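# Put the refill bottle in the bin on the cart by the shelves

## Task

Finish with the bin sitting on the cart, the refill bottle upright inside that bin, and the cart placed in front of the shelving units and parallel to them. No labelled container may be left lying on its side. The bin, the refill bottle and every other container must never touch the floor, or the task fails. The robot must not fall over or finish leaning, or the task fails.

## Robot and tools

ROBOT. A wheeled base that can drive in any direction carries a column about 1.7 m tall. A carriage slides on the column (lift_m) and holds two six-joint arms, left and right, each ending in a five-finger hand. The arm bases sit roughly 0.57 m plus lift_m above the floor, and some carriage parts hang about 0.15 m lower. A hand point reaches 0.78 m from its shoulder but only about 0.4 m below the arm base. Parked means joints 1 to 6 at 0, 0.05, 0.05, 1.45, 0, 0; with both arms parked the robot is about 0.85 m wide and 0.65 m long. Cameras: carriage_camera (fixed, facing forward, tilted about 20 degrees down), plus left_wrist_camera and right_wrist_camera (on the little-finger side, aimed at their hand's point).

FRAMES. Base frame: metres, origin on the floor below the base centre, x forward, y left, z up. The left_hand and right_hand readings are the hand points in this frame; they tend to read higher than the real hand, especially at long reach or under load. base_odometry is in the odometry frame (the base frame as it was at scene start); it only counts wheel rotation, so slipping looks like travel, and heading (rad, positive left, -3.142 to 3.142) can drift a degree or two after turns.

move. Optional keys: base, joints, speeds, min_time_s, cameras, blocking. All motions named in one call start together.
- base: exactly one key, an offset relative to where the base last reported itself. translate_m: forward positive, -2 to 2 m. strafe_m: left positive, -2 to 2 m. rotate_rad: counter-clockwise (left) positive, -6.3 to 6.3 rad.
- joints: a single flat object for the whole robot, keyed by name; every value is an absolute target. lift_m: 0 to 1 m carriage height. Per arm (left_ or right_): joint1_rad swivels about the vertical, -2.617 to 3.054, 0 ahead, positive left; joint2_rad shoulder, 0 to 3.141 (0 upper arm pointing back level, 1.57 straight up, 3.14 forward level); joint3_rad elbow, 0 to 3.141 (0 folded, 3.14 straight); joint4_rad wrist pitch, -1.57 to 1.57, positive tips the fingertips up; joint5_rad wrist yaw, -1.57 to 1.57, positive swings fingertips to the right; joint6_rad roll, -2.094 to 2.094, positive clockwise viewed from the forearm. Per hand (left_hand_ or right_hand_): little, ring, middle, index, thumb_bend, thumb_turn, each -1 (closed) to +1 (open/straight); thumb_turn -1 puts the thumb opposite the fingers. force_limit -1 to 1 is a setting mapping to roughly 0 to 10 N at the fingertip (15 N for the thumb motors) where closing halts. speed -0.96 to 1 is a setting, full speed from +0.48 upward. At the start force_limit is 0 and speed -0.8.
- speeds: top speeds for this call only: translate_m and strafe_m 0.02 to 0.5 m/s, rotate_rad 0.05 to 1.57 rad/s, lift_m 0.02 to 0.27 m/s (default 0.25); others default to the top.
- min_time_s: 0.1 to 8 s, the shortest duration of the arm motions; 2 or more keeps hand paths straighter and slower.
- cameras: list of names, ["all"], or [] for none.
- blocking: true (default) returns when everything rests; false returns after about 0.5 s while motion continues.
No action runs past 15 s; a motion still going at 14 s ends with time_out.

OTHER TOOLS. wait: seconds 0 to 10, plus cameras; commands nothing and returns early once earlier motions settle. stop: brakes all running motions (the base coasts a little first). zoom_image: camera plus region [x0, y0, x1, y1] in pixels from the top-left, no wider or taller than 504, on that camera's newest image. show_instructions: shows the reference pages. finished_scene: ends the scene for good (scene 1).

RESULTS. base_status and joint_status per motion: moving, done, off_target (resting short, maybe still pushing), not_followed (withheld by the arm-clearance check, line "joint command not followed"), contact_stop or time_out (unplanned stops; the motion then holds where it ended and later calls in the same reply are skipped), limit_stop_at_motor_heat. on_its_own lists things the robot did uncommanded. joint_positions gives readings, hands on the -1..1 scale. motor_effort is percent of maximum with the peak in brackets. Per hand, <side>_hand_stopped_by has six words in order little, ring, middle, index, thumb_bend, thumb_turn (moving, target, force, stalled, fault); <side>_<motor>_load_n is fingertip force in N, positive when pushed open; a dropped load shows as loads near 0. Joint torques and motor temperatures are listed per arm in joint order; a MOTOR HOT line appears at 75 °C, and at 100 °C that arm goes limp for 30 to 60 s.

CAUTIONS. The base only senses wheel strain, not arm contact, and at default speeds touching furniture is already a hard hit: approach the cart and shelves slowly. After a contact, back off about 0.2 m the way you came. Arms have no contact stop and keep pressing. Lowering the lift onto something presses hard before it stops. Arms touching each other with moderate force ends the scene. Tipping risk grows with a high carriage, stretched or loaded arms, pushing or pulling, and sudden stops; never drive away from something a hand grips firmly. Outstretched arms heat up even while you think, so park them when idle. Grip gently with hand speed -0.94 or lower and a modest force_limit; a loaded hand sags 7 to 25 cm. Set the bottle down upright and release it only once it rests, never letting anything drop, and keep the bin and all containers off the floor. Loose objects may occasionally get nudged.

Each tool is called after "Emit:" as name(argument=value, ...), one argument or row to a line, values as JSON.

Reference images:

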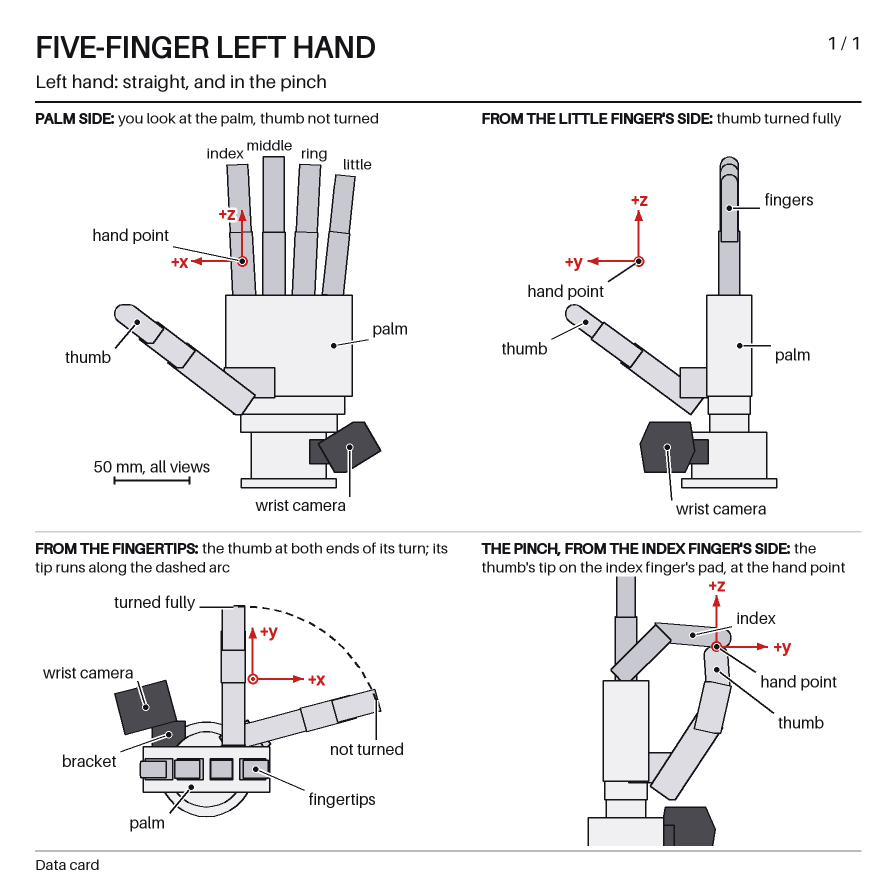

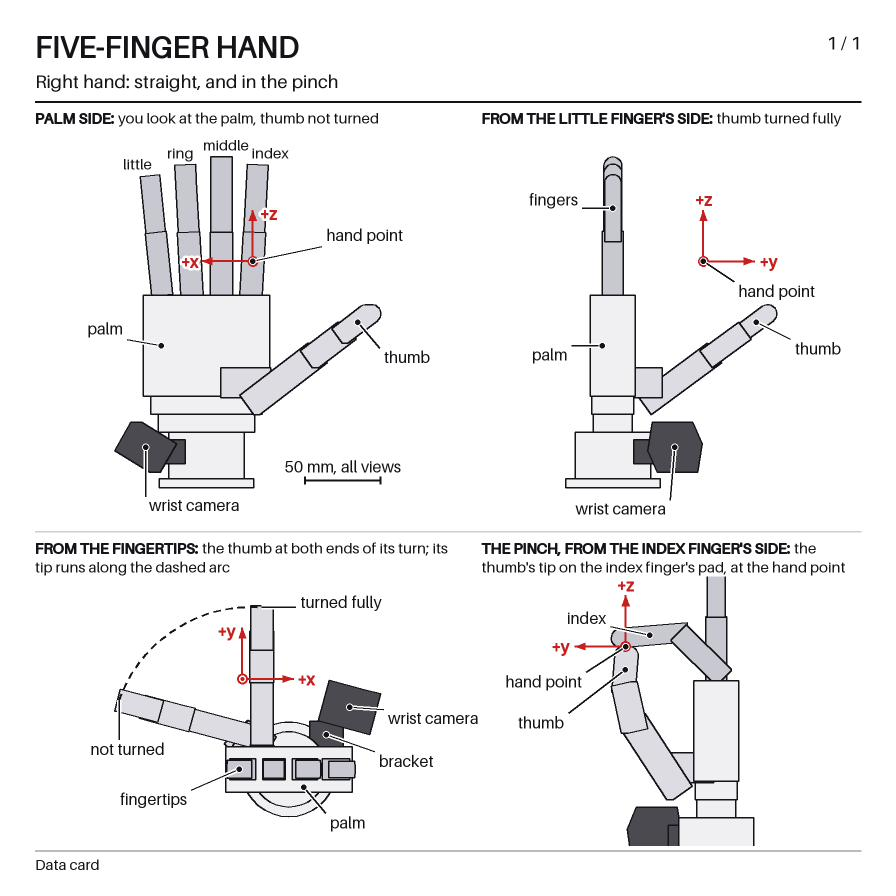

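## Session

Emit:
move(
  cameras=["all"],
)

Emit:
show_instructions(
)

Scene clock: 0.00 s.
Joint torques (N m): no reading
Motor temperatures (°C): left_arm=[31 29 32 31 32 30] | right_arm=[31 29 32 32 33 31]
base_odometry: x=+0.000 y=+0.000 heading=+0.000
base_status: not commanded
joint_positions: lift_m=+0.300 left_joint1_rad=+0.020 left_joint2_rad=+0.056 left_joint3_rad=+0.041 left_joint4_rad=+1.429 left_joint5_rad=-0.047 left_joint6_rad=+0.016 right_joint1_rad=-0.009 right_joint2_rad=+0.049 right_joint3_rad=+0.027 right_joint4_rad=+1.503 right_joint5_rad=-0.048 right_joint6_rad=-0.033 left_hand_little=+1.000 left_hand_ring=+1.000 left_hand_middle=+1.000 left_hand_index=+1.000 left_hand_thumb_turn=+1.000 left_hand_thumb_bend=+1.000 left_hand_force_limit=+0.000 left_hand_speed=-0.800 right_hand_little=+1.000 right_hand_ring=+1.000 right_hand_middle=+1.000 right_hand_index=+1.000 right_hand_thumb_turn=+1.000 right_hand_thumb_bend=+1.000 right_hand_force_limit=+0.000 right_hand_speed=-0.800
joint_status: not commanded
left_hand_stopped_by: target,target,target,target,target,target
right_hand_stopped_by: target,target,target,target,target,target
left_little_load_n: 0.0
left_ring_load_n: 0.0
left_middle_load_n: 0.0
left_index_load_n: 0.0
left_thumb_bend_load_n: 0.0
left_thumb_turn_load_n: 0.0
right_little_load_n: 0.0
right_ring_load_n: 0.0
right_middle_load_n: 0.0
right_index_load_n: 0.0
right_thumb_bend_load_n: 0.0
right_thumb_turn_load_n: 0.0
motor_effort: lift_m=+23 drive_wheels=-2
left_hand: x=+0.3344 y=+0.3007 z=+1.2932 quat_wxyz=(+0.718, -0.072, +0.039, -0.691) (m; base frame)
right_hand: x=+0.3168 y=-0.2821 z=+1.2934 quat_wxyz=(+0.692, -0.048, +0.014, -0.720) (m; base frame)
pictures: carriage_camera, left_wrist_camera, right_wrist_camera
Images, in order (width x height): carriage_camera 896x504, left_wrist_camera 896x504, right_wrist_camera 896x504.

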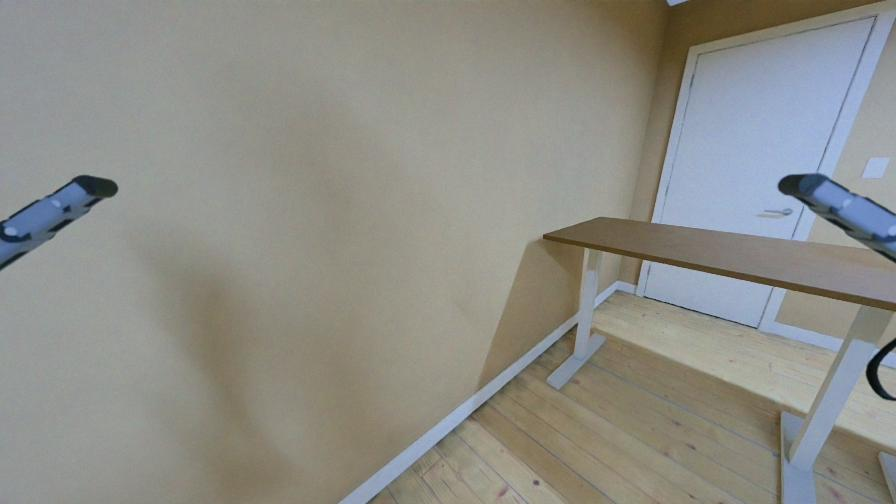

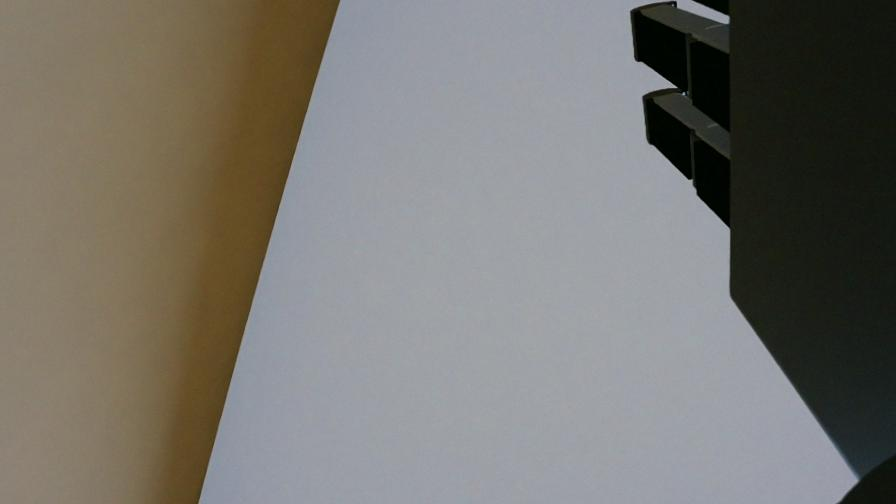

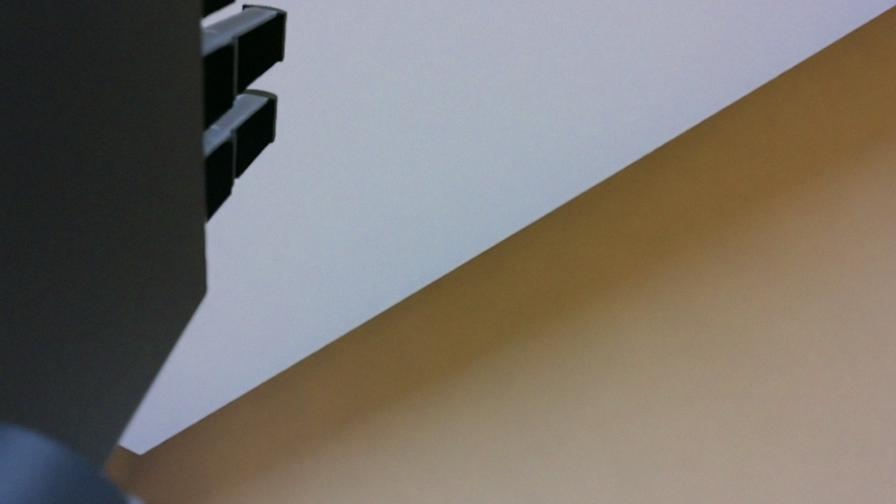

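Reference images for this scene: FIVE-FINGER LEFT HAND page 1, FIVE-FINGER HAND page 1.

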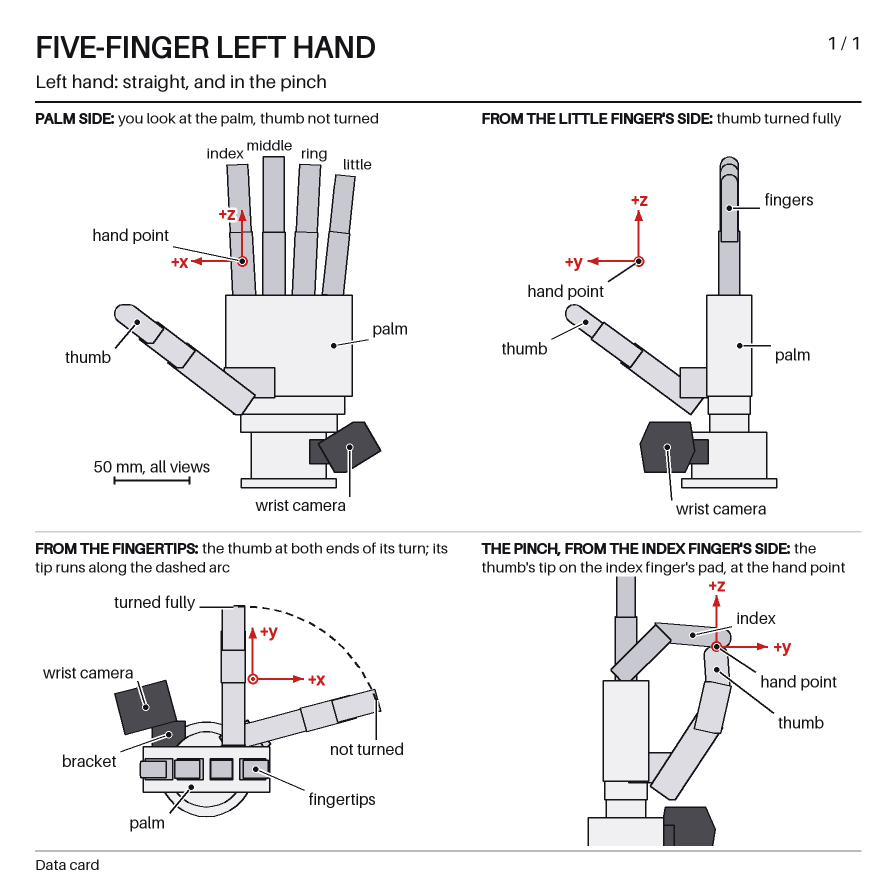

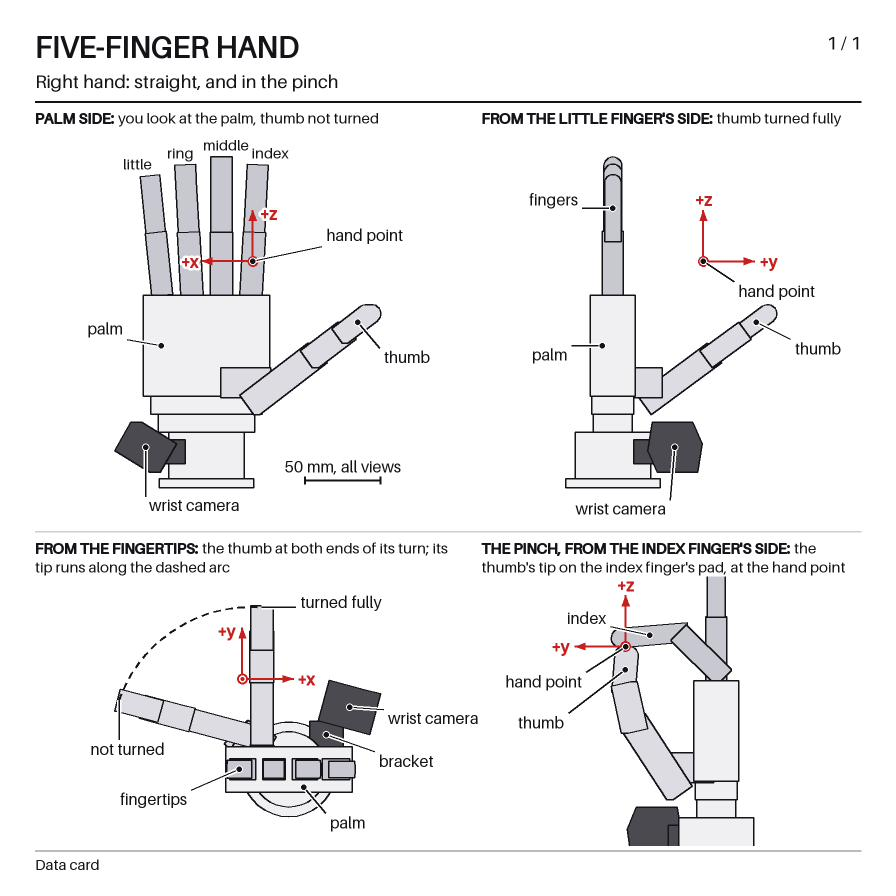

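I'll look around the room first.

Emit:
move(
  base={"rotate_rad": -0.8},
  speeds={"rotate_rad": 0.8},
  cameras=["carriage_camera"],
)

Emit:
move(
  base={"rotate_rad": -0.8},
  speeds={"rotate_rad": 0.8},
  cameras=["carriage_camera"],
)

Emit:
move(
  base={"rotate_rad": -0.8},
  speeds={"rotate_rad": 0.8},
  cameras=["carriage_camera"],
)

Emit:
move(
  base={"rotate_rad": -0.8},
  speeds={"rotate_rad": 0.8},
  cameras=["carriage_camera"],
)

Emit:
move(
  base={"rotate_rad": -0.8},
  speeds={"rotate_rad": 0.8},
  cameras=["carriage_camera"],
)

Emit:
move(
  base={"rotate_rad": -0.8},
  speeds={"rotate_rad": 0.8},
  cameras=["carriage_camera"],
)

Emit:
move(
  base={"rotate_rad": -0.8},
  speeds={"rotate_rad": 0.8},
  cameras=["carriage_camera"],
)

Scene clock: 3.77 s.
Joint torques (N m): left_arm=[-0.28 3.54 6.34 0.31 -0.12 0.05] | right_arm=[0.02 4.33 5.33 -0.19 0.07 0.07]
move: done
base_odometry: x=+0.000 y=+0.000 heading=-0.800
base_status: done
joint_positions: lift_m=+0.300 left_joint1_rad=+0.020 left_joint2_rad=+0.056 left_joint3_rad=+0.041 left_joint4_rad=+1.429 left_joint5_rad=-0.047 left_joint6_rad=+0.016 right_joint1_rad=-0.009 right_joint2_rad=+0.049 right_joint3_rad=+0.027 right_joint4_rad=+1.502 right_joint5_rad=-0.048 right_joint6_rad=-0.033 left_hand_little=+1.000 left_hand_ring=+1.000 left_hand_middle=+1.000 left_hand_index=+1.000 left_hand_thumb_turn=+1.000 left_hand_thumb_bend=+1.000 left_hand_force_limit=+0.000 left_hand_speed=-0.800 right_hand_little=+1.000 right_hand_ring=+1.000 right_hand_middle=+1.000 right_hand_index=+1.000 right_hand_thumb_turn=+1.000 right_hand_thumb_bend=+1.000 right_hand_force_limit=+0.000 right_hand_speed=-0.800
joint_status: not commanded
left_hand_stopped_by: target,target,target,target,target,target
right_hand_stopped_by: target,target,target,target,target,target
left_little_load_n: 0.0
left_ring_load_n: 0.0
left_middle_load_n: 0.0
left_index_load_n: 0.0
left_thumb_bend_load_n: 0.0
left_thumb_turn_load_n: 0.0
right_little_load_n: 0.0
right_ring_load_n: 0.0
right_middle_load_n: 0.0
right_index_load_n: 0.0
right_thumb_bend_load_n: 0.5
right_thumb_turn_load_n: 0.0
motor_effort: lift_m=+23(23) drive_wheels=+2(11)
left_hand: x=+0.3343 y=+0.3007 z=+1.2932 quat_wxyz=(+0.718, -0.072, +0.039, -0.691)
right_hand: x=+0.3171 y=-0.2821 z=+1.2933 quat_wxyz=(+0.692, -0.049, +0.014, -0.720)
Images, in order (width x height): carriage_camera 896x504.

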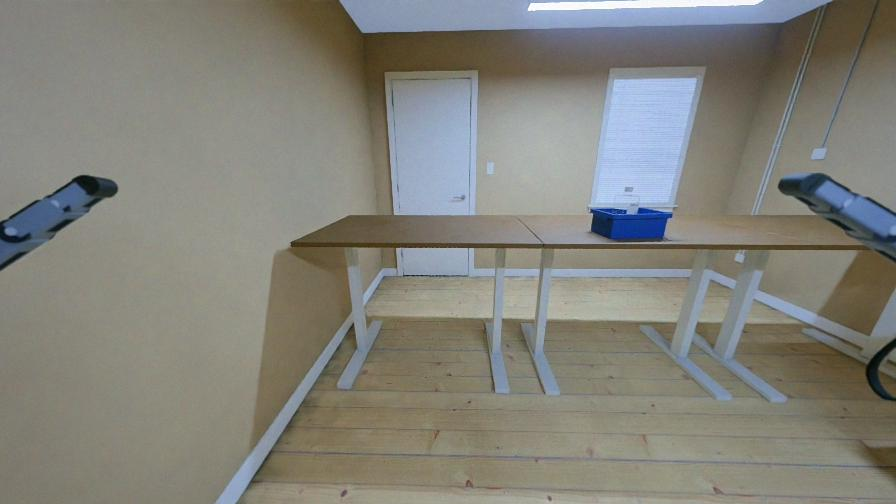

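Scene clock: 6.07 s.
Joint torques (N m): left_arm=[-0.27 3.54 6.45 0.24 -0.11 0.05] | right_arm=[0.05 4.26 5.26 -0.22 0.06 0.07]
move: done
base_odometry: x=+0.000 y=+0.000 heading=-1.599
base_status: done
joint_positions: lift_m=+0.300 left_joint1_rad=+0.020 left_joint2_rad=+0.056 left_joint3_rad=+0.041 left_joint4_rad=+1.429 left_joint5_rad=-0.047 left_joint6_rad=+0.016 right_joint1_rad=-0.009 right_joint2_rad=+0.049 right_joint3_rad=+0.027 right_joint4_rad=+1.502 right_joint5_rad=-0.048 right_joint6_rad=-0.033 left_hand_little=+1.000 left_hand_ring=+1.000 left_hand_middle=+1.000 left_hand_index=+1.000 left_hand_thumb_turn=+1.000 left_hand_thumb_bend=+1.000 left_hand_force_limit=+0.000 left_hand_speed=-0.800 right_hand_little=+1.000 right_hand_ring=+1.000 right_hand_middle=+1.000 right_hand_index=+1.000 right_hand_thumb_turn=+1.000 right_hand_thumb_bend=+1.000 right_hand_force_limit=+0.000 right_hand_speed=-0.800
joint_status: not commanded
left_hand_stopped_by: target,target,target,target,target,target
right_hand_stopped_by: target,target,target,target,target,target
left_little_load_n: 0.0
left_ring_load_n: 0.0
left_middle_load_n: 0.0
left_index_load_n: 0.0
left_thumb_bend_load_n: 0.0
left_thumb_turn_load_n: 0.0
right_little_load_n: 0.0
right_ring_load_n: 0.0
right_middle_load_n: 0.0
right_index_load_n: 0.0
right_thumb_bend_load_n: 0.0
right_thumb_turn_load_n: 0.0
motor_effort: lift_m=+23(23) drive_wheels=+2(12)
left_hand: x=+0.3343 y=+0.3007 z=+1.2932 quat_wxyz=(+0.718, -0.072, +0.039, -0.691)
right_hand: x=+0.3171 y=-0.2821 z=+1.2933 quat_wxyz=(+0.692, -0.049, +0.014, -0.720)
Images, in order (width x height): carriage_camera 896x504.

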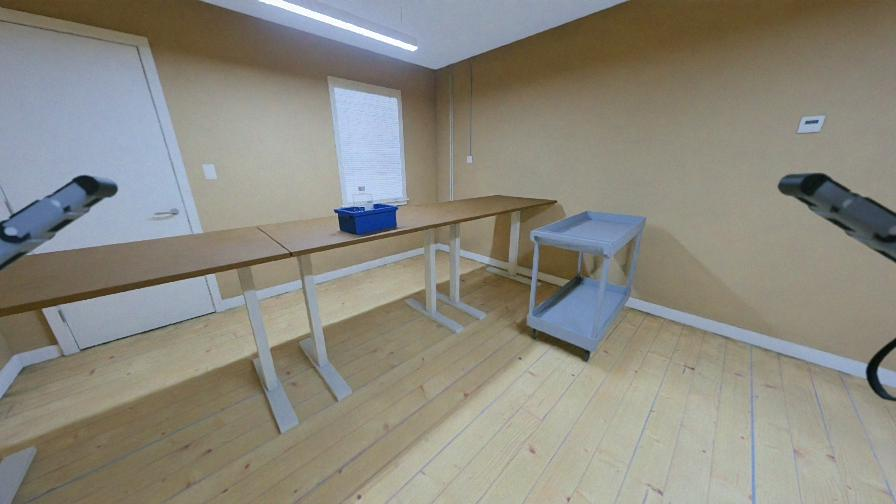

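Scene clock: 8.37 s.
Joint torques (N m): left_arm=[-0.24 3.56 6.46 0.23 -0.12 0.05] | right_arm=[0.06 4.22 5.29 -0.21 0.06 0.08]
move: done
base_odometry: x=+0.000 y=+0.000 heading=-2.399
base_status: done
joint_positions: lift_m=+0.300 left_joint1_rad=+0.020 left_joint2_rad=+0.056 left_joint3_rad=+0.041 left_joint4_rad=+1.430 left_joint5_rad=-0.047 left_joint6_rad=+0.016 right_joint1_rad=-0.009 right_joint2_rad=+0.049 right_joint3_rad=+0.027 right_joint4_rad=+1.502 right_joint5_rad=-0.048 right_joint6_rad=-0.033 left_hand_little=+1.000 left_hand_ring=+1.000 left_hand_middle=+1.000 left_hand_index=+1.000 left_hand_thumb_turn=+1.000 left_hand_thumb_bend=+1.000 left_hand_force_limit=+0.000 left_hand_speed=-0.800 right_hand_little=+1.000 right_hand_ring=+1.000 right_hand_middle=+1.000 right_hand_index=+1.000 right_hand_thumb_turn=+1.000 right_hand_thumb_bend=+1.000 right_hand_force_limit=+0.000 right_hand_speed=-0.800
joint_status: not commanded
left_hand_stopped_by: target,target,target,target,target,target
right_hand_stopped_by: target,target,target,target,target,target
left_little_load_n: 0.0
left_ring_load_n: 0.0
left_middle_load_n: 0.0
left_index_load_n: 0.0
left_thumb_bend_load_n: 0.0
left_thumb_turn_load_n: 0.0
right_little_load_n: 0.0
right_ring_load_n: 0.0
right_middle_load_n: 0.0
right_index_load_n: 0.0
right_thumb_bend_load_n: 0.0
right_thumb_turn_load_n: 0.0
motor_effort: lift_m=+23(23) drive_wheels=+2(11)
left_hand: x=+0.3342 y=+0.3007 z=+1.2933 quat_wxyz=(+0.718, -0.072, +0.039, -0.691)
right_hand: x=+0.3172 y=-0.2821 z=+1.2933 quat_wxyz=(+0.692, -0.049, +0.014, -0.720)
Images, in order (width x height): carriage_camera 896x504.

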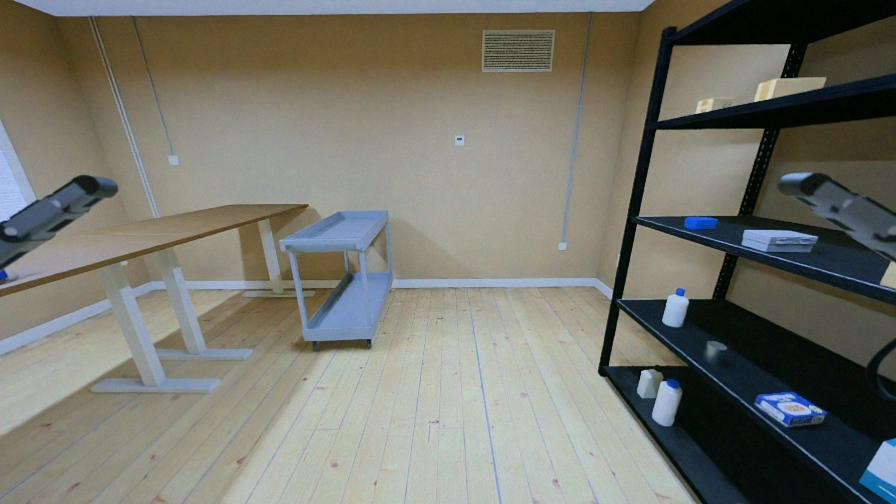

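Scene clock: 10.67 s.
Joint torques (N m): left_arm=[-0.28 3.49 6.34 0.3 -0.12 0.05] | right_arm=[0.02 4.21 5.35 -0.18 0.07 0.08]
move: done
base_odometry: x=+0.000 y=+0.000 heading=+3.085
base_status: done
joint_positions: lift_m=+0.300 left_joint1_rad=+0.020 left_joint2_rad=+0.056 left_joint3_rad=+0.041 left_joint4_rad=+1.430 left_joint5_rad=-0.047 left_joint6_rad=+0.016 right_joint1_rad=-0.009 right_joint2_rad=+0.049 right_joint3_rad=+0.027 right_joint4_rad=+1.502 right_joint5_rad=-0.048 right_joint6_rad=-0.033 left_hand_little=+1.000 left_hand_ring=+1.000 left_hand_middle=+1.000 left_hand_index=+1.000 left_hand_thumb_turn=+1.000 left_hand_thumb_bend=+1.000 left_hand_force_limit=+0.000 left_hand_speed=-0.800 right_hand_little=+1.000 right_hand_ring=+1.000 right_hand_middle=+1.000 right_hand_index=+1.000 right_hand_thumb_turn=+1.000 right_hand_thumb_bend=+1.000 right_hand_force_limit=+0.000 right_hand_speed=-0.800
joint_status: not commanded
left_hand_stopped_by: target,target,target,target,target,target
right_hand_stopped_by: target,target,target,target,target,target
left_little_load_n: 0.0
left_ring_load_n: 0.0
left_middle_load_n: 0.0
left_index_load_n: 0.0
left_thumb_bend_load_n: 0.0
left_thumb_turn_load_n: 0.0
right_little_load_n: 0.0
right_ring_load_n: 0.0
right_middle_load_n: 0.0
right_index_load_n: 0.0
right_thumb_bend_load_n: 0.0
right_thumb_turn_load_n: 0.0
motor_effort: lift_m=+23(23) drive_wheels=+2(9)
left_hand: x=+0.3342 y=+0.3007 z=+1.2933 quat_wxyz=(+0.718, -0.072, +0.039, -0.691)
right_hand: x=+0.3172 y=-0.2821 z=+1.2933 quat_wxyz=(+0.692, -0.049, +0.014, -0.720)
Images, in order (width x height): carriage_camera 896x504.

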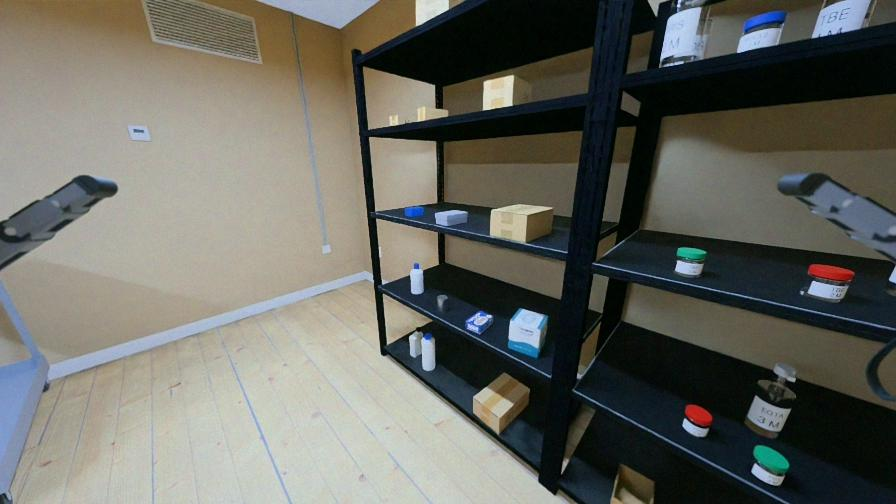

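Scene clock: 12.97 s.
Joint torques (N m): left_arm=[-0.27 3.55 6.45 0.22 -0.12 0.05] | right_arm=[0.03 4.23 5.27 -0.18 0.07 0.08]
move: done
base_odometry: x=+0.000 y=+0.000 heading=+2.285
base_status: done
joint_positions: lift_m=+0.300 left_joint1_rad=+0.020 left_joint2_rad=+0.056 left_joint3_rad=+0.041 left_joint4_rad=+1.430 left_joint5_rad=-0.047 left_joint6_rad=+0.016 right_joint1_rad=-0.009 right_joint2_rad=+0.049 right_joint3_rad=+0.027 right_joint4_rad=+1.502 right_joint5_rad=-0.048 right_joint6_rad=-0.033 left_hand_little=+1.000 left_hand_ring=+1.000 left_hand_middle=+1.000 left_hand_index=+1.000 left_hand_thumb_turn=+1.000 left_hand_thumb_bend=+1.000 left_hand_force_limit=+0.000 left_hand_speed=-0.800 right_hand_little=+1.000 right_hand_ring=+1.000 right_hand_middle=+1.000 right_hand_index=+1.000 right_hand_thumb_turn=+1.000 right_hand_thumb_bend=+1.000 right_hand_force_limit=+0.000 right_hand_speed=-0.800
joint_status: not commanded
left_hand_stopped_by: target,target,target,target,target,target
right_hand_stopped_by: target,target,target,target,target,target
left_little_load_n: 0.0
left_ring_load_n: 0.0
left_middle_load_n: 0.0
left_index_load_n: 0.0
left_thumb_bend_load_n: 0.0
left_thumb_turn_load_n: 0.0
right_little_load_n: 0.0
right_ring_load_n: 0.0
right_middle_load_n: 0.0
right_index_load_n: 0.0
right_thumb_bend_load_n: 0.0
right_thumb_turn_load_n: 0.0
motor_effort: lift_m=+23(23) drive_wheels=+2(13)
left_hand: x=+0.3342 y=+0.3007 z=+1.2933 quat_wxyz=(+0.718, -0.072, +0.039, -0.691)
right_hand: x=+0.3172 y=-0.2821 z=+1.2933 quat_wxyz=(+0.692, -0.049, +0.014, -0.720)
Images, in order (width x height): carriage_camera 896x504.

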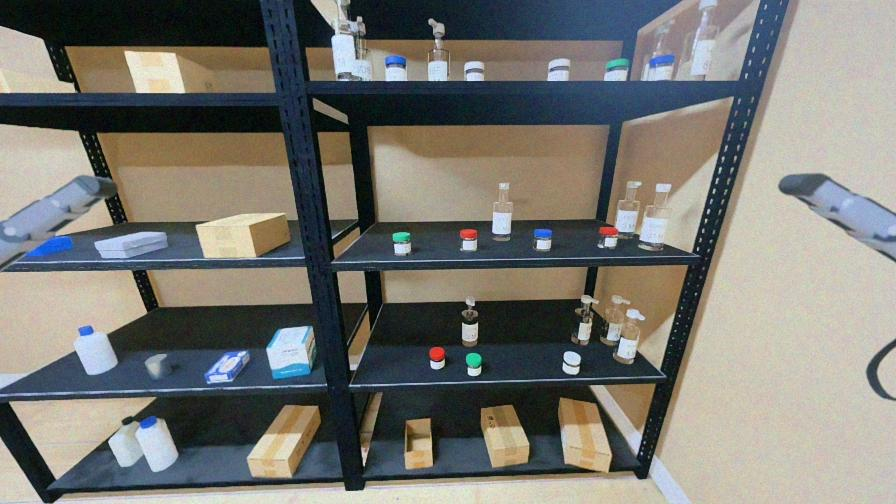

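Scene clock: 15.27 s.
Joint torques (N m): left_arm=[-0.27 3.44 6.35 0.26 -0.12 0.05] | right_arm=[0.01 4.23 5.34 -0.19 0.06 0.08]
move: done
base_odometry: x=+0.000 y=+0.000 heading=+1.485
base_status: done
joint_positions: lift_m=+0.300 left_joint1_rad=+0.020 left_joint2_rad=+0.056 left_joint3_rad=+0.041 left_joint4_rad=+1.430 left_joint5_rad=-0.047 left_joint6_rad=+0.016 right_joint1_rad=-0.009 right_joint2_rad=+0.049 right_joint3_rad=+0.027 right_joint4_rad=+1.502 right_joint5_rad=-0.048 right_joint6_rad=-0.033 left_hand_little=+1.000 left_hand_ring=+1.000 left_hand_middle=+1.000 left_hand_index=+1.000 left_hand_thumb_turn=+1.000 left_hand_thumb_bend=+1.000 left_hand_force_limit=+0.000 left_hand_speed=-0.800 right_hand_little=+1.000 right_hand_ring=+1.000 right_hand_middle=+1.000 right_hand_index=+1.000 right_hand_thumb_turn=+1.000 right_hand_thumb_bend=+1.000 right_hand_force_limit=+0.000 right_hand_speed=-0.800
joint_status: not commanded
left_hand_stopped_by: target,target,target,target,target,target
right_hand_stopped_by: target,target,target,target,target,target
left_little_load_n: 0.0
left_ring_load_n: -0.5
left_middle_load_n: 0.5
left_index_load_n: 0.0
left_thumb_bend_load_n: 0.0
left_thumb_turn_load_n: 0.0
right_little_load_n: 0.0
right_ring_load_n: 0.0
right_middle_load_n: 0.0
right_index_load_n: 0.0
right_thumb_bend_load_n: 0.0
right_thumb_turn_load_n: 0.0
motor_effort: lift_m=+23(23) drive_wheels=+2(12)
left_hand: x=+0.3342 y=+0.3007 z=+1.2933 quat_wxyz=(+0.718, -0.072, +0.039, -0.691)
right_hand: x=+0.3172 y=-0.2821 z=+1.2933 quat_wxyz=(+0.692, -0.049, +0.014, -0.720)
Images, in order (width x height): carriage_camera 896x504.

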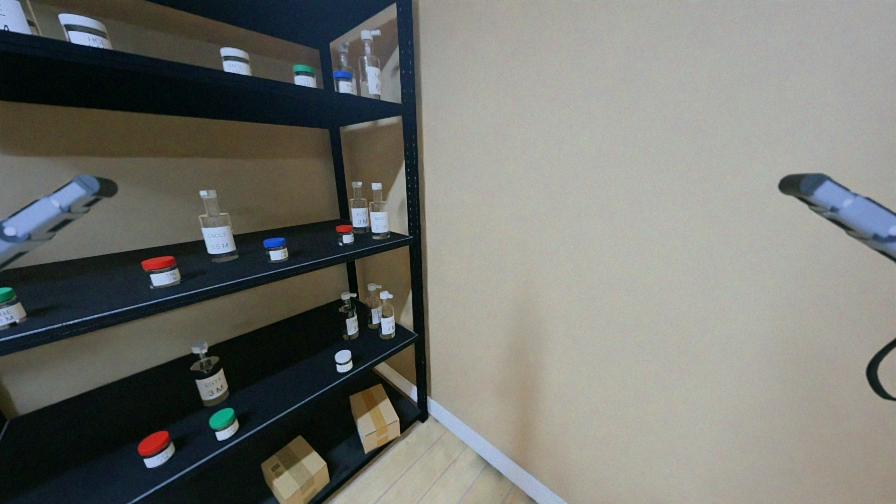

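Scene clock: 17.57 s.
Joint torques (N m): left_arm=[-0.29 3.52 6.49 0.29 -0.12 0.05] | right_arm=[0.01 4.23 5.31 -0.18 0.07 0.08]
move: done
base_odometry: x=+0.000 y=+0.000 heading=+0.686
base_status: done
joint_positions: lift_m=+0.300 left_joint1_rad=+0.020 left_joint2_rad=+0.056 left_joint3_rad=+0.041 left_joint4_rad=+1.430 left_joint5_rad=-0.047 left_joint6_rad=+0.016 right_joint1_rad=-0.009 right_joint2_rad=+0.049 right_joint3_rad=+0.027 right_joint4_rad=+1.502 right_joint5_rad=-0.048 right_joint6_rad=-0.033 left_hand_little=+1.000 left_hand_ring=+1.000 left_hand_middle=+1.000 left_hand_index=+1.000 left_hand_thumb_turn=+1.000 left_hand_thumb_bend=+1.000 left_hand_force_limit=+0.000 left_hand_speed=-0.800 right_hand_little=+1.000 right_hand_ring=+1.000 right_hand_middle=+1.000 right_hand_index=+1.000 right_hand_thumb_turn=+1.000 right_hand_thumb_bend=+1.000 right_hand_force_limit=+0.000 right_hand_speed=-0.800
joint_status: not commanded
left_hand_stopped_by: target,target,target,target,target,target
right_hand_stopped_by: target,target,target,target,target,target
left_little_load_n: 0.0
left_ring_load_n: 0.0
left_middle_load_n: 0.0
left_index_load_n: 0.0
left_thumb_bend_load_n: 0.0
left_thumb_turn_load_n: 0.0
right_little_load_n: 0.0
right_ring_load_n: 0.0
right_middle_load_n: 0.0
right_index_load_n: 0.0
right_thumb_bend_load_n: 0.0
right_thumb_turn_load_n: 0.0
motor_effort: lift_m=+23(23) drive_wheels=+2(9)
left_hand: x=+0.3342 y=+0.3007 z=+1.2933 quat_wxyz=(+0.718, -0.072, +0.039, -0.691)
right_hand: x=+0.3172 y=-0.2821 z=+1.2933 quat_wxyz=(+0.692, -0.049, +0.014, -0.720)
Images, in order (width x height): carriage_camera 896x504.

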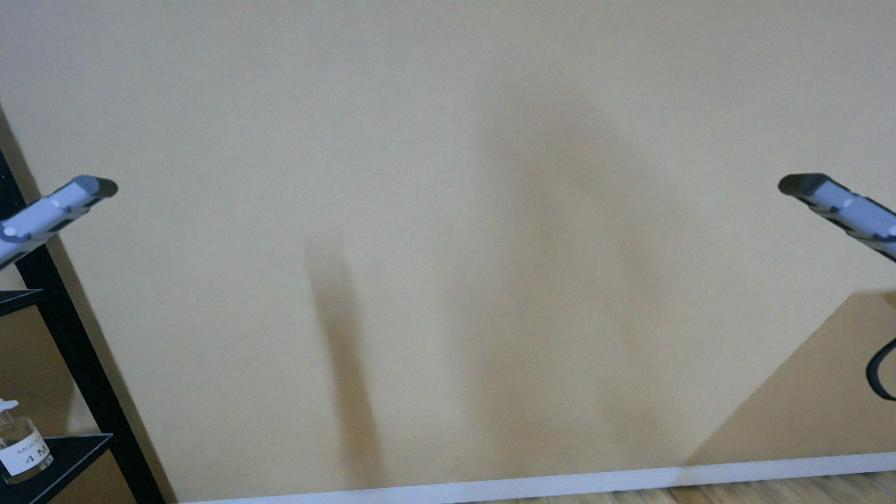

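Emit:
move(
  base={"rotate_rad": 1.2},
  speeds={"rotate_rad": 0.8},
  cameras=["carriage_camera"],
)

Emit:
zoom_image(
  camera="carriage_camera",
  region=[0, 0, 280, 160],
)

Emit:
zoom_image(
  camera="carriage_camera",
  region=[280, 0, 560, 160],
)

Emit:
zoom_image(
  camera="carriage_camera",
  region=[0, 160, 280, 320],
)

Emit:
zoom_image(
  camera="carriage_camera",
  region=[280, 160, 560, 320],
)

Emit:
zoom_image(
  camera="carriage_camera",
  region=[0, 320, 280, 480],
)

Emit:
zoom_image(
  camera="carriage_camera",
  region=[280, 300, 560, 460],
)

Scene clock: 22.37 s.
Joint torques (N m): left_arm=[-0.29 3.49 6.42 0.27 -0.12 0.05] | right_arm=[0.06 4.34 5.39 -0.21 0.06 0.09]
move: done
base_odometry: x=+0.000 y=+0.000 heading=+1.885
base_status: done
joint_positions: lift_m=+0.300 left_joint1_rad=+0.020 left_joint2_rad=+0.056 left_joint3_rad=+0.041 left_joint4_rad=+1.430 left_joint5_rad=-0.047 left_joint6_rad=+0.016 right_joint1_rad=-0.009 right_joint2_rad=+0.049 right_joint3_rad=+0.027 right_joint4_rad=+1.501 right_joint5_rad=-0.048 right_joint6_rad=-0.033 left_hand_little=+1.000 left_hand_ring=+1.000 left_hand_middle=+1.000 left_hand_index=+1.000 left_hand_thumb_turn=+1.000 left_hand_thumb_bend=+1.000 left_hand_force_limit=+0.000 left_hand_speed=-0.800 right_hand_little=+1.000 right_hand_ring=+1.000 right_hand_middle=+1.000 right_hand_index=+1.000 right_hand_thumb_turn=+1.000 right_hand_thumb_bend=+1.000 right_hand_force_limit=+0.000 right_hand_speed=-0.800
joint_status: not commanded
left_hand_stopped_by: target,target,target,target,target,target
right_hand_stopped_by: target,target,target,target,target,target
left_little_load_n: 0.0
left_ring_load_n: 0.0
left_middle_load_n: 0.0
left_index_load_n: 0.0
left_thumb_bend_load_n: 0.0
left_thumb_turn_load_n: 0.0
right_little_load_n: 0.5
right_ring_load_n: 0.0
right_middle_load_n: 0.0
right_index_load_n: 0.0
right_thumb_bend_load_n: 0.0
right_thumb_turn_load_n: 0.0
motor_effort: lift_m=+23(23) drive_wheels=+2(15)
left_hand: x=+0.3342 y=+0.3007 z=+1.2933 quat_wxyz=(+0.718, -0.072, +0.039, -0.691)
right_hand: x=+0.3173 y=-0.2821 z=+1.2933 quat_wxyz=(+0.692, -0.049, +0.015, -0.720)
Images, in order (width x height): carriage_camera 896x504.

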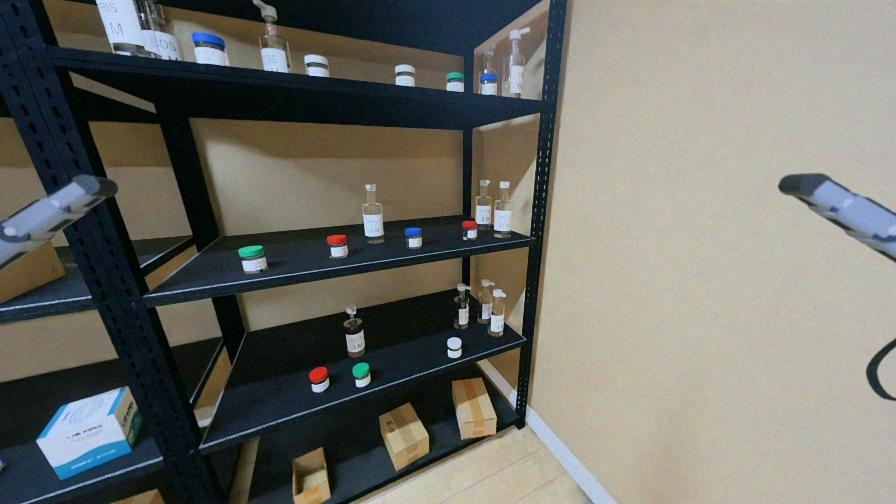

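Scaled by 1.800 from the camera's image (finer frame: 1280x720).

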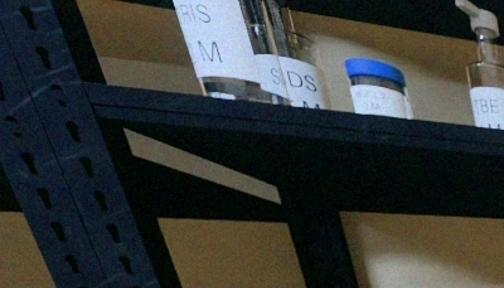

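Scaled by 1.800 from the camera's image (finer frame: 1280x720).

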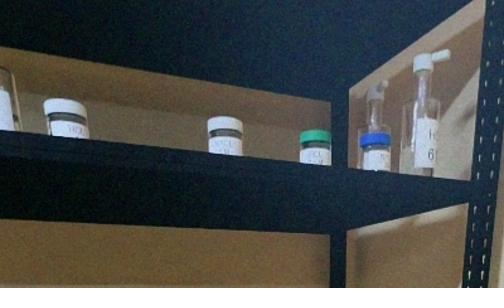

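Scaled by 1.800 from the camera's image (finer frame: 1280x720).

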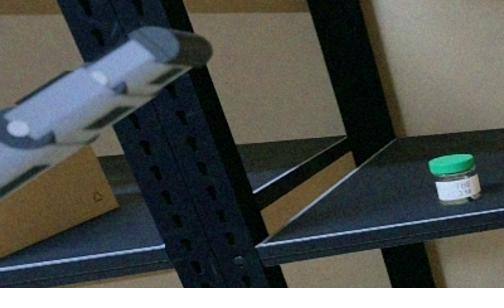

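Scaled by 1.800 from the camera's image (finer frame: 1280x720).

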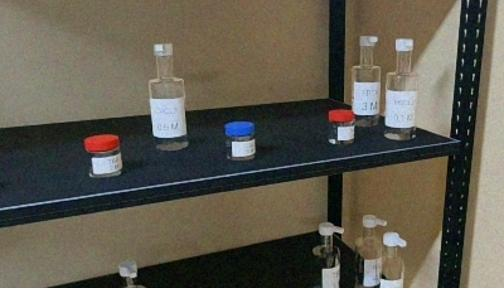

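Scaled by 1.800 from the camera's image (finer frame: 1280x720).

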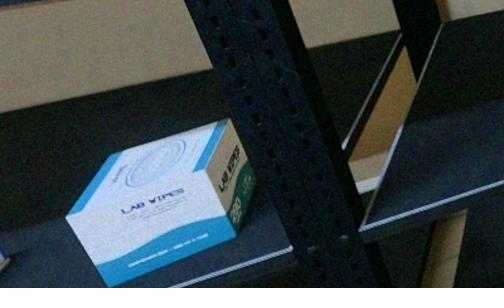

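Scaled by 1.800 from the camera's image (finer frame: 1280x720).

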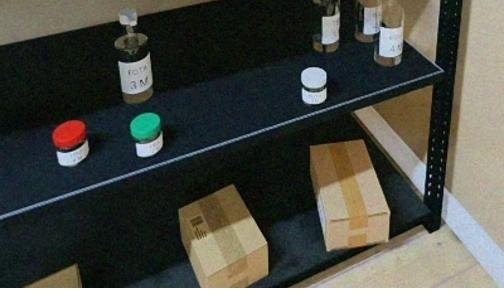

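Emit:
move(
  base={"rotate_rad": -3.1},
  speeds={"rotate_rad": 1.0},
  cameras=["carriage_camera"],
)

Emit:
zoom_image(
  camera="carriage_camera",
  region=[400, 160, 560, 250],
)

Scene clock: 31.07 s.
Joint torques (N m): left_arm=[-0.27 3.49 6.42 0.26 -0.12 0.05] | right_arm=[0.05 4.21 5.3 -0.17 0.06 0.08]
move: done
base_odometry: x=+0.000 y=+0.000 heading=-1.214
base_status: done
joint_positions: lift_m=+0.300 left_joint1_rad=+0.020 left_joint2_rad=+0.056 left_joint3_rad=+0.041 left_joint4_rad=+1.430 left_joint5_rad=-0.047 left_joint6_rad=+0.016 right_joint1_rad=-0.009 right_joint2_rad=+0.049 right_joint3_rad=+0.027 right_joint4_rad=+1.499 right_joint5_rad=-0.048 right_joint6_rad=-0.033 left_hand_little=+1.000 left_hand_ring=+1.000 left_hand_middle=+1.000 left_hand_index=+1.000 left_hand_thumb_turn=+1.000 left_hand_thumb_bend=+1.000 left_hand_force_limit=+0.000 left_hand_speed=-0.800 right_hand_little=+1.000 right_hand_ring=+1.000 right_hand_middle=+1.000 right_hand_index=+1.000 right_hand_thumb_turn=+1.000 right_hand_thumb_bend=+1.000 right_hand_force_limit=+0.000 right_hand_speed=-0.800
joint_status: not commanded
left_hand_stopped_by: target,target,target,target,target,target
right_hand_stopped_by: target,target,target,target,target,target
left_little_load_n: 0.5
left_ring_load_n: 0.0
left_middle_load_n: 0.0
left_index_load_n: 0.0
left_thumb_bend_load_n: 0.0
left_thumb_turn_load_n: 0.0
right_little_load_n: 0.0
right_ring_load_n: 0.0
right_middle_load_n: 0.0
right_index_load_n: 0.0
right_thumb_bend_load_n: 0.0
right_thumb_turn_load_n: 0.0
motor_effort: lift_m=+23(23) drive_wheels=+2(15)
left_hand: x=+0.3342 y=+0.3007 z=+1.2933 quat_wxyz=(+0.718, -0.072, +0.039, -0.691)
right_hand: x=+0.3179 y=-0.2821 z=+1.2931 quat_wxyz=(+0.692, -0.050, +0.015, -0.720)
Images, in order (width x height): carriage_camera 896x504.

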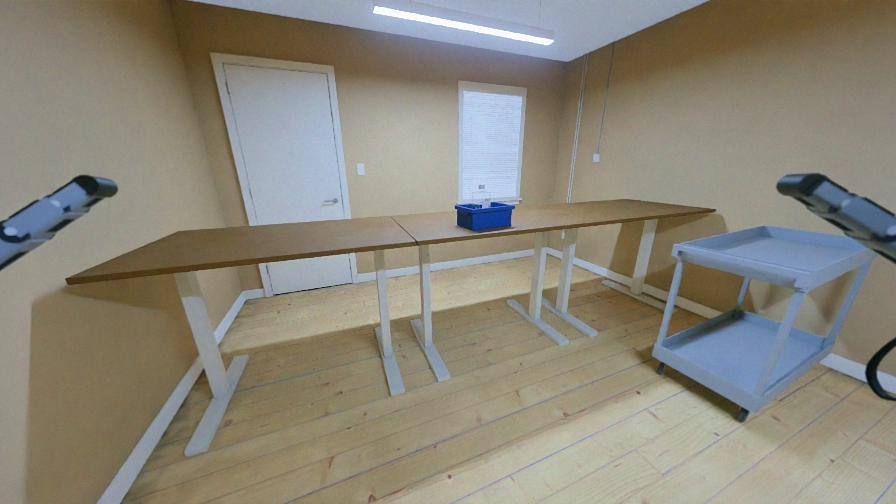

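Scaled by 3.150 from the camera's image (finer frame: 1280x720).

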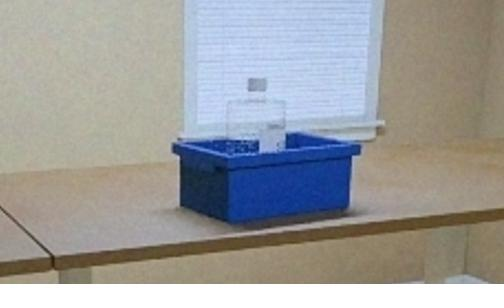

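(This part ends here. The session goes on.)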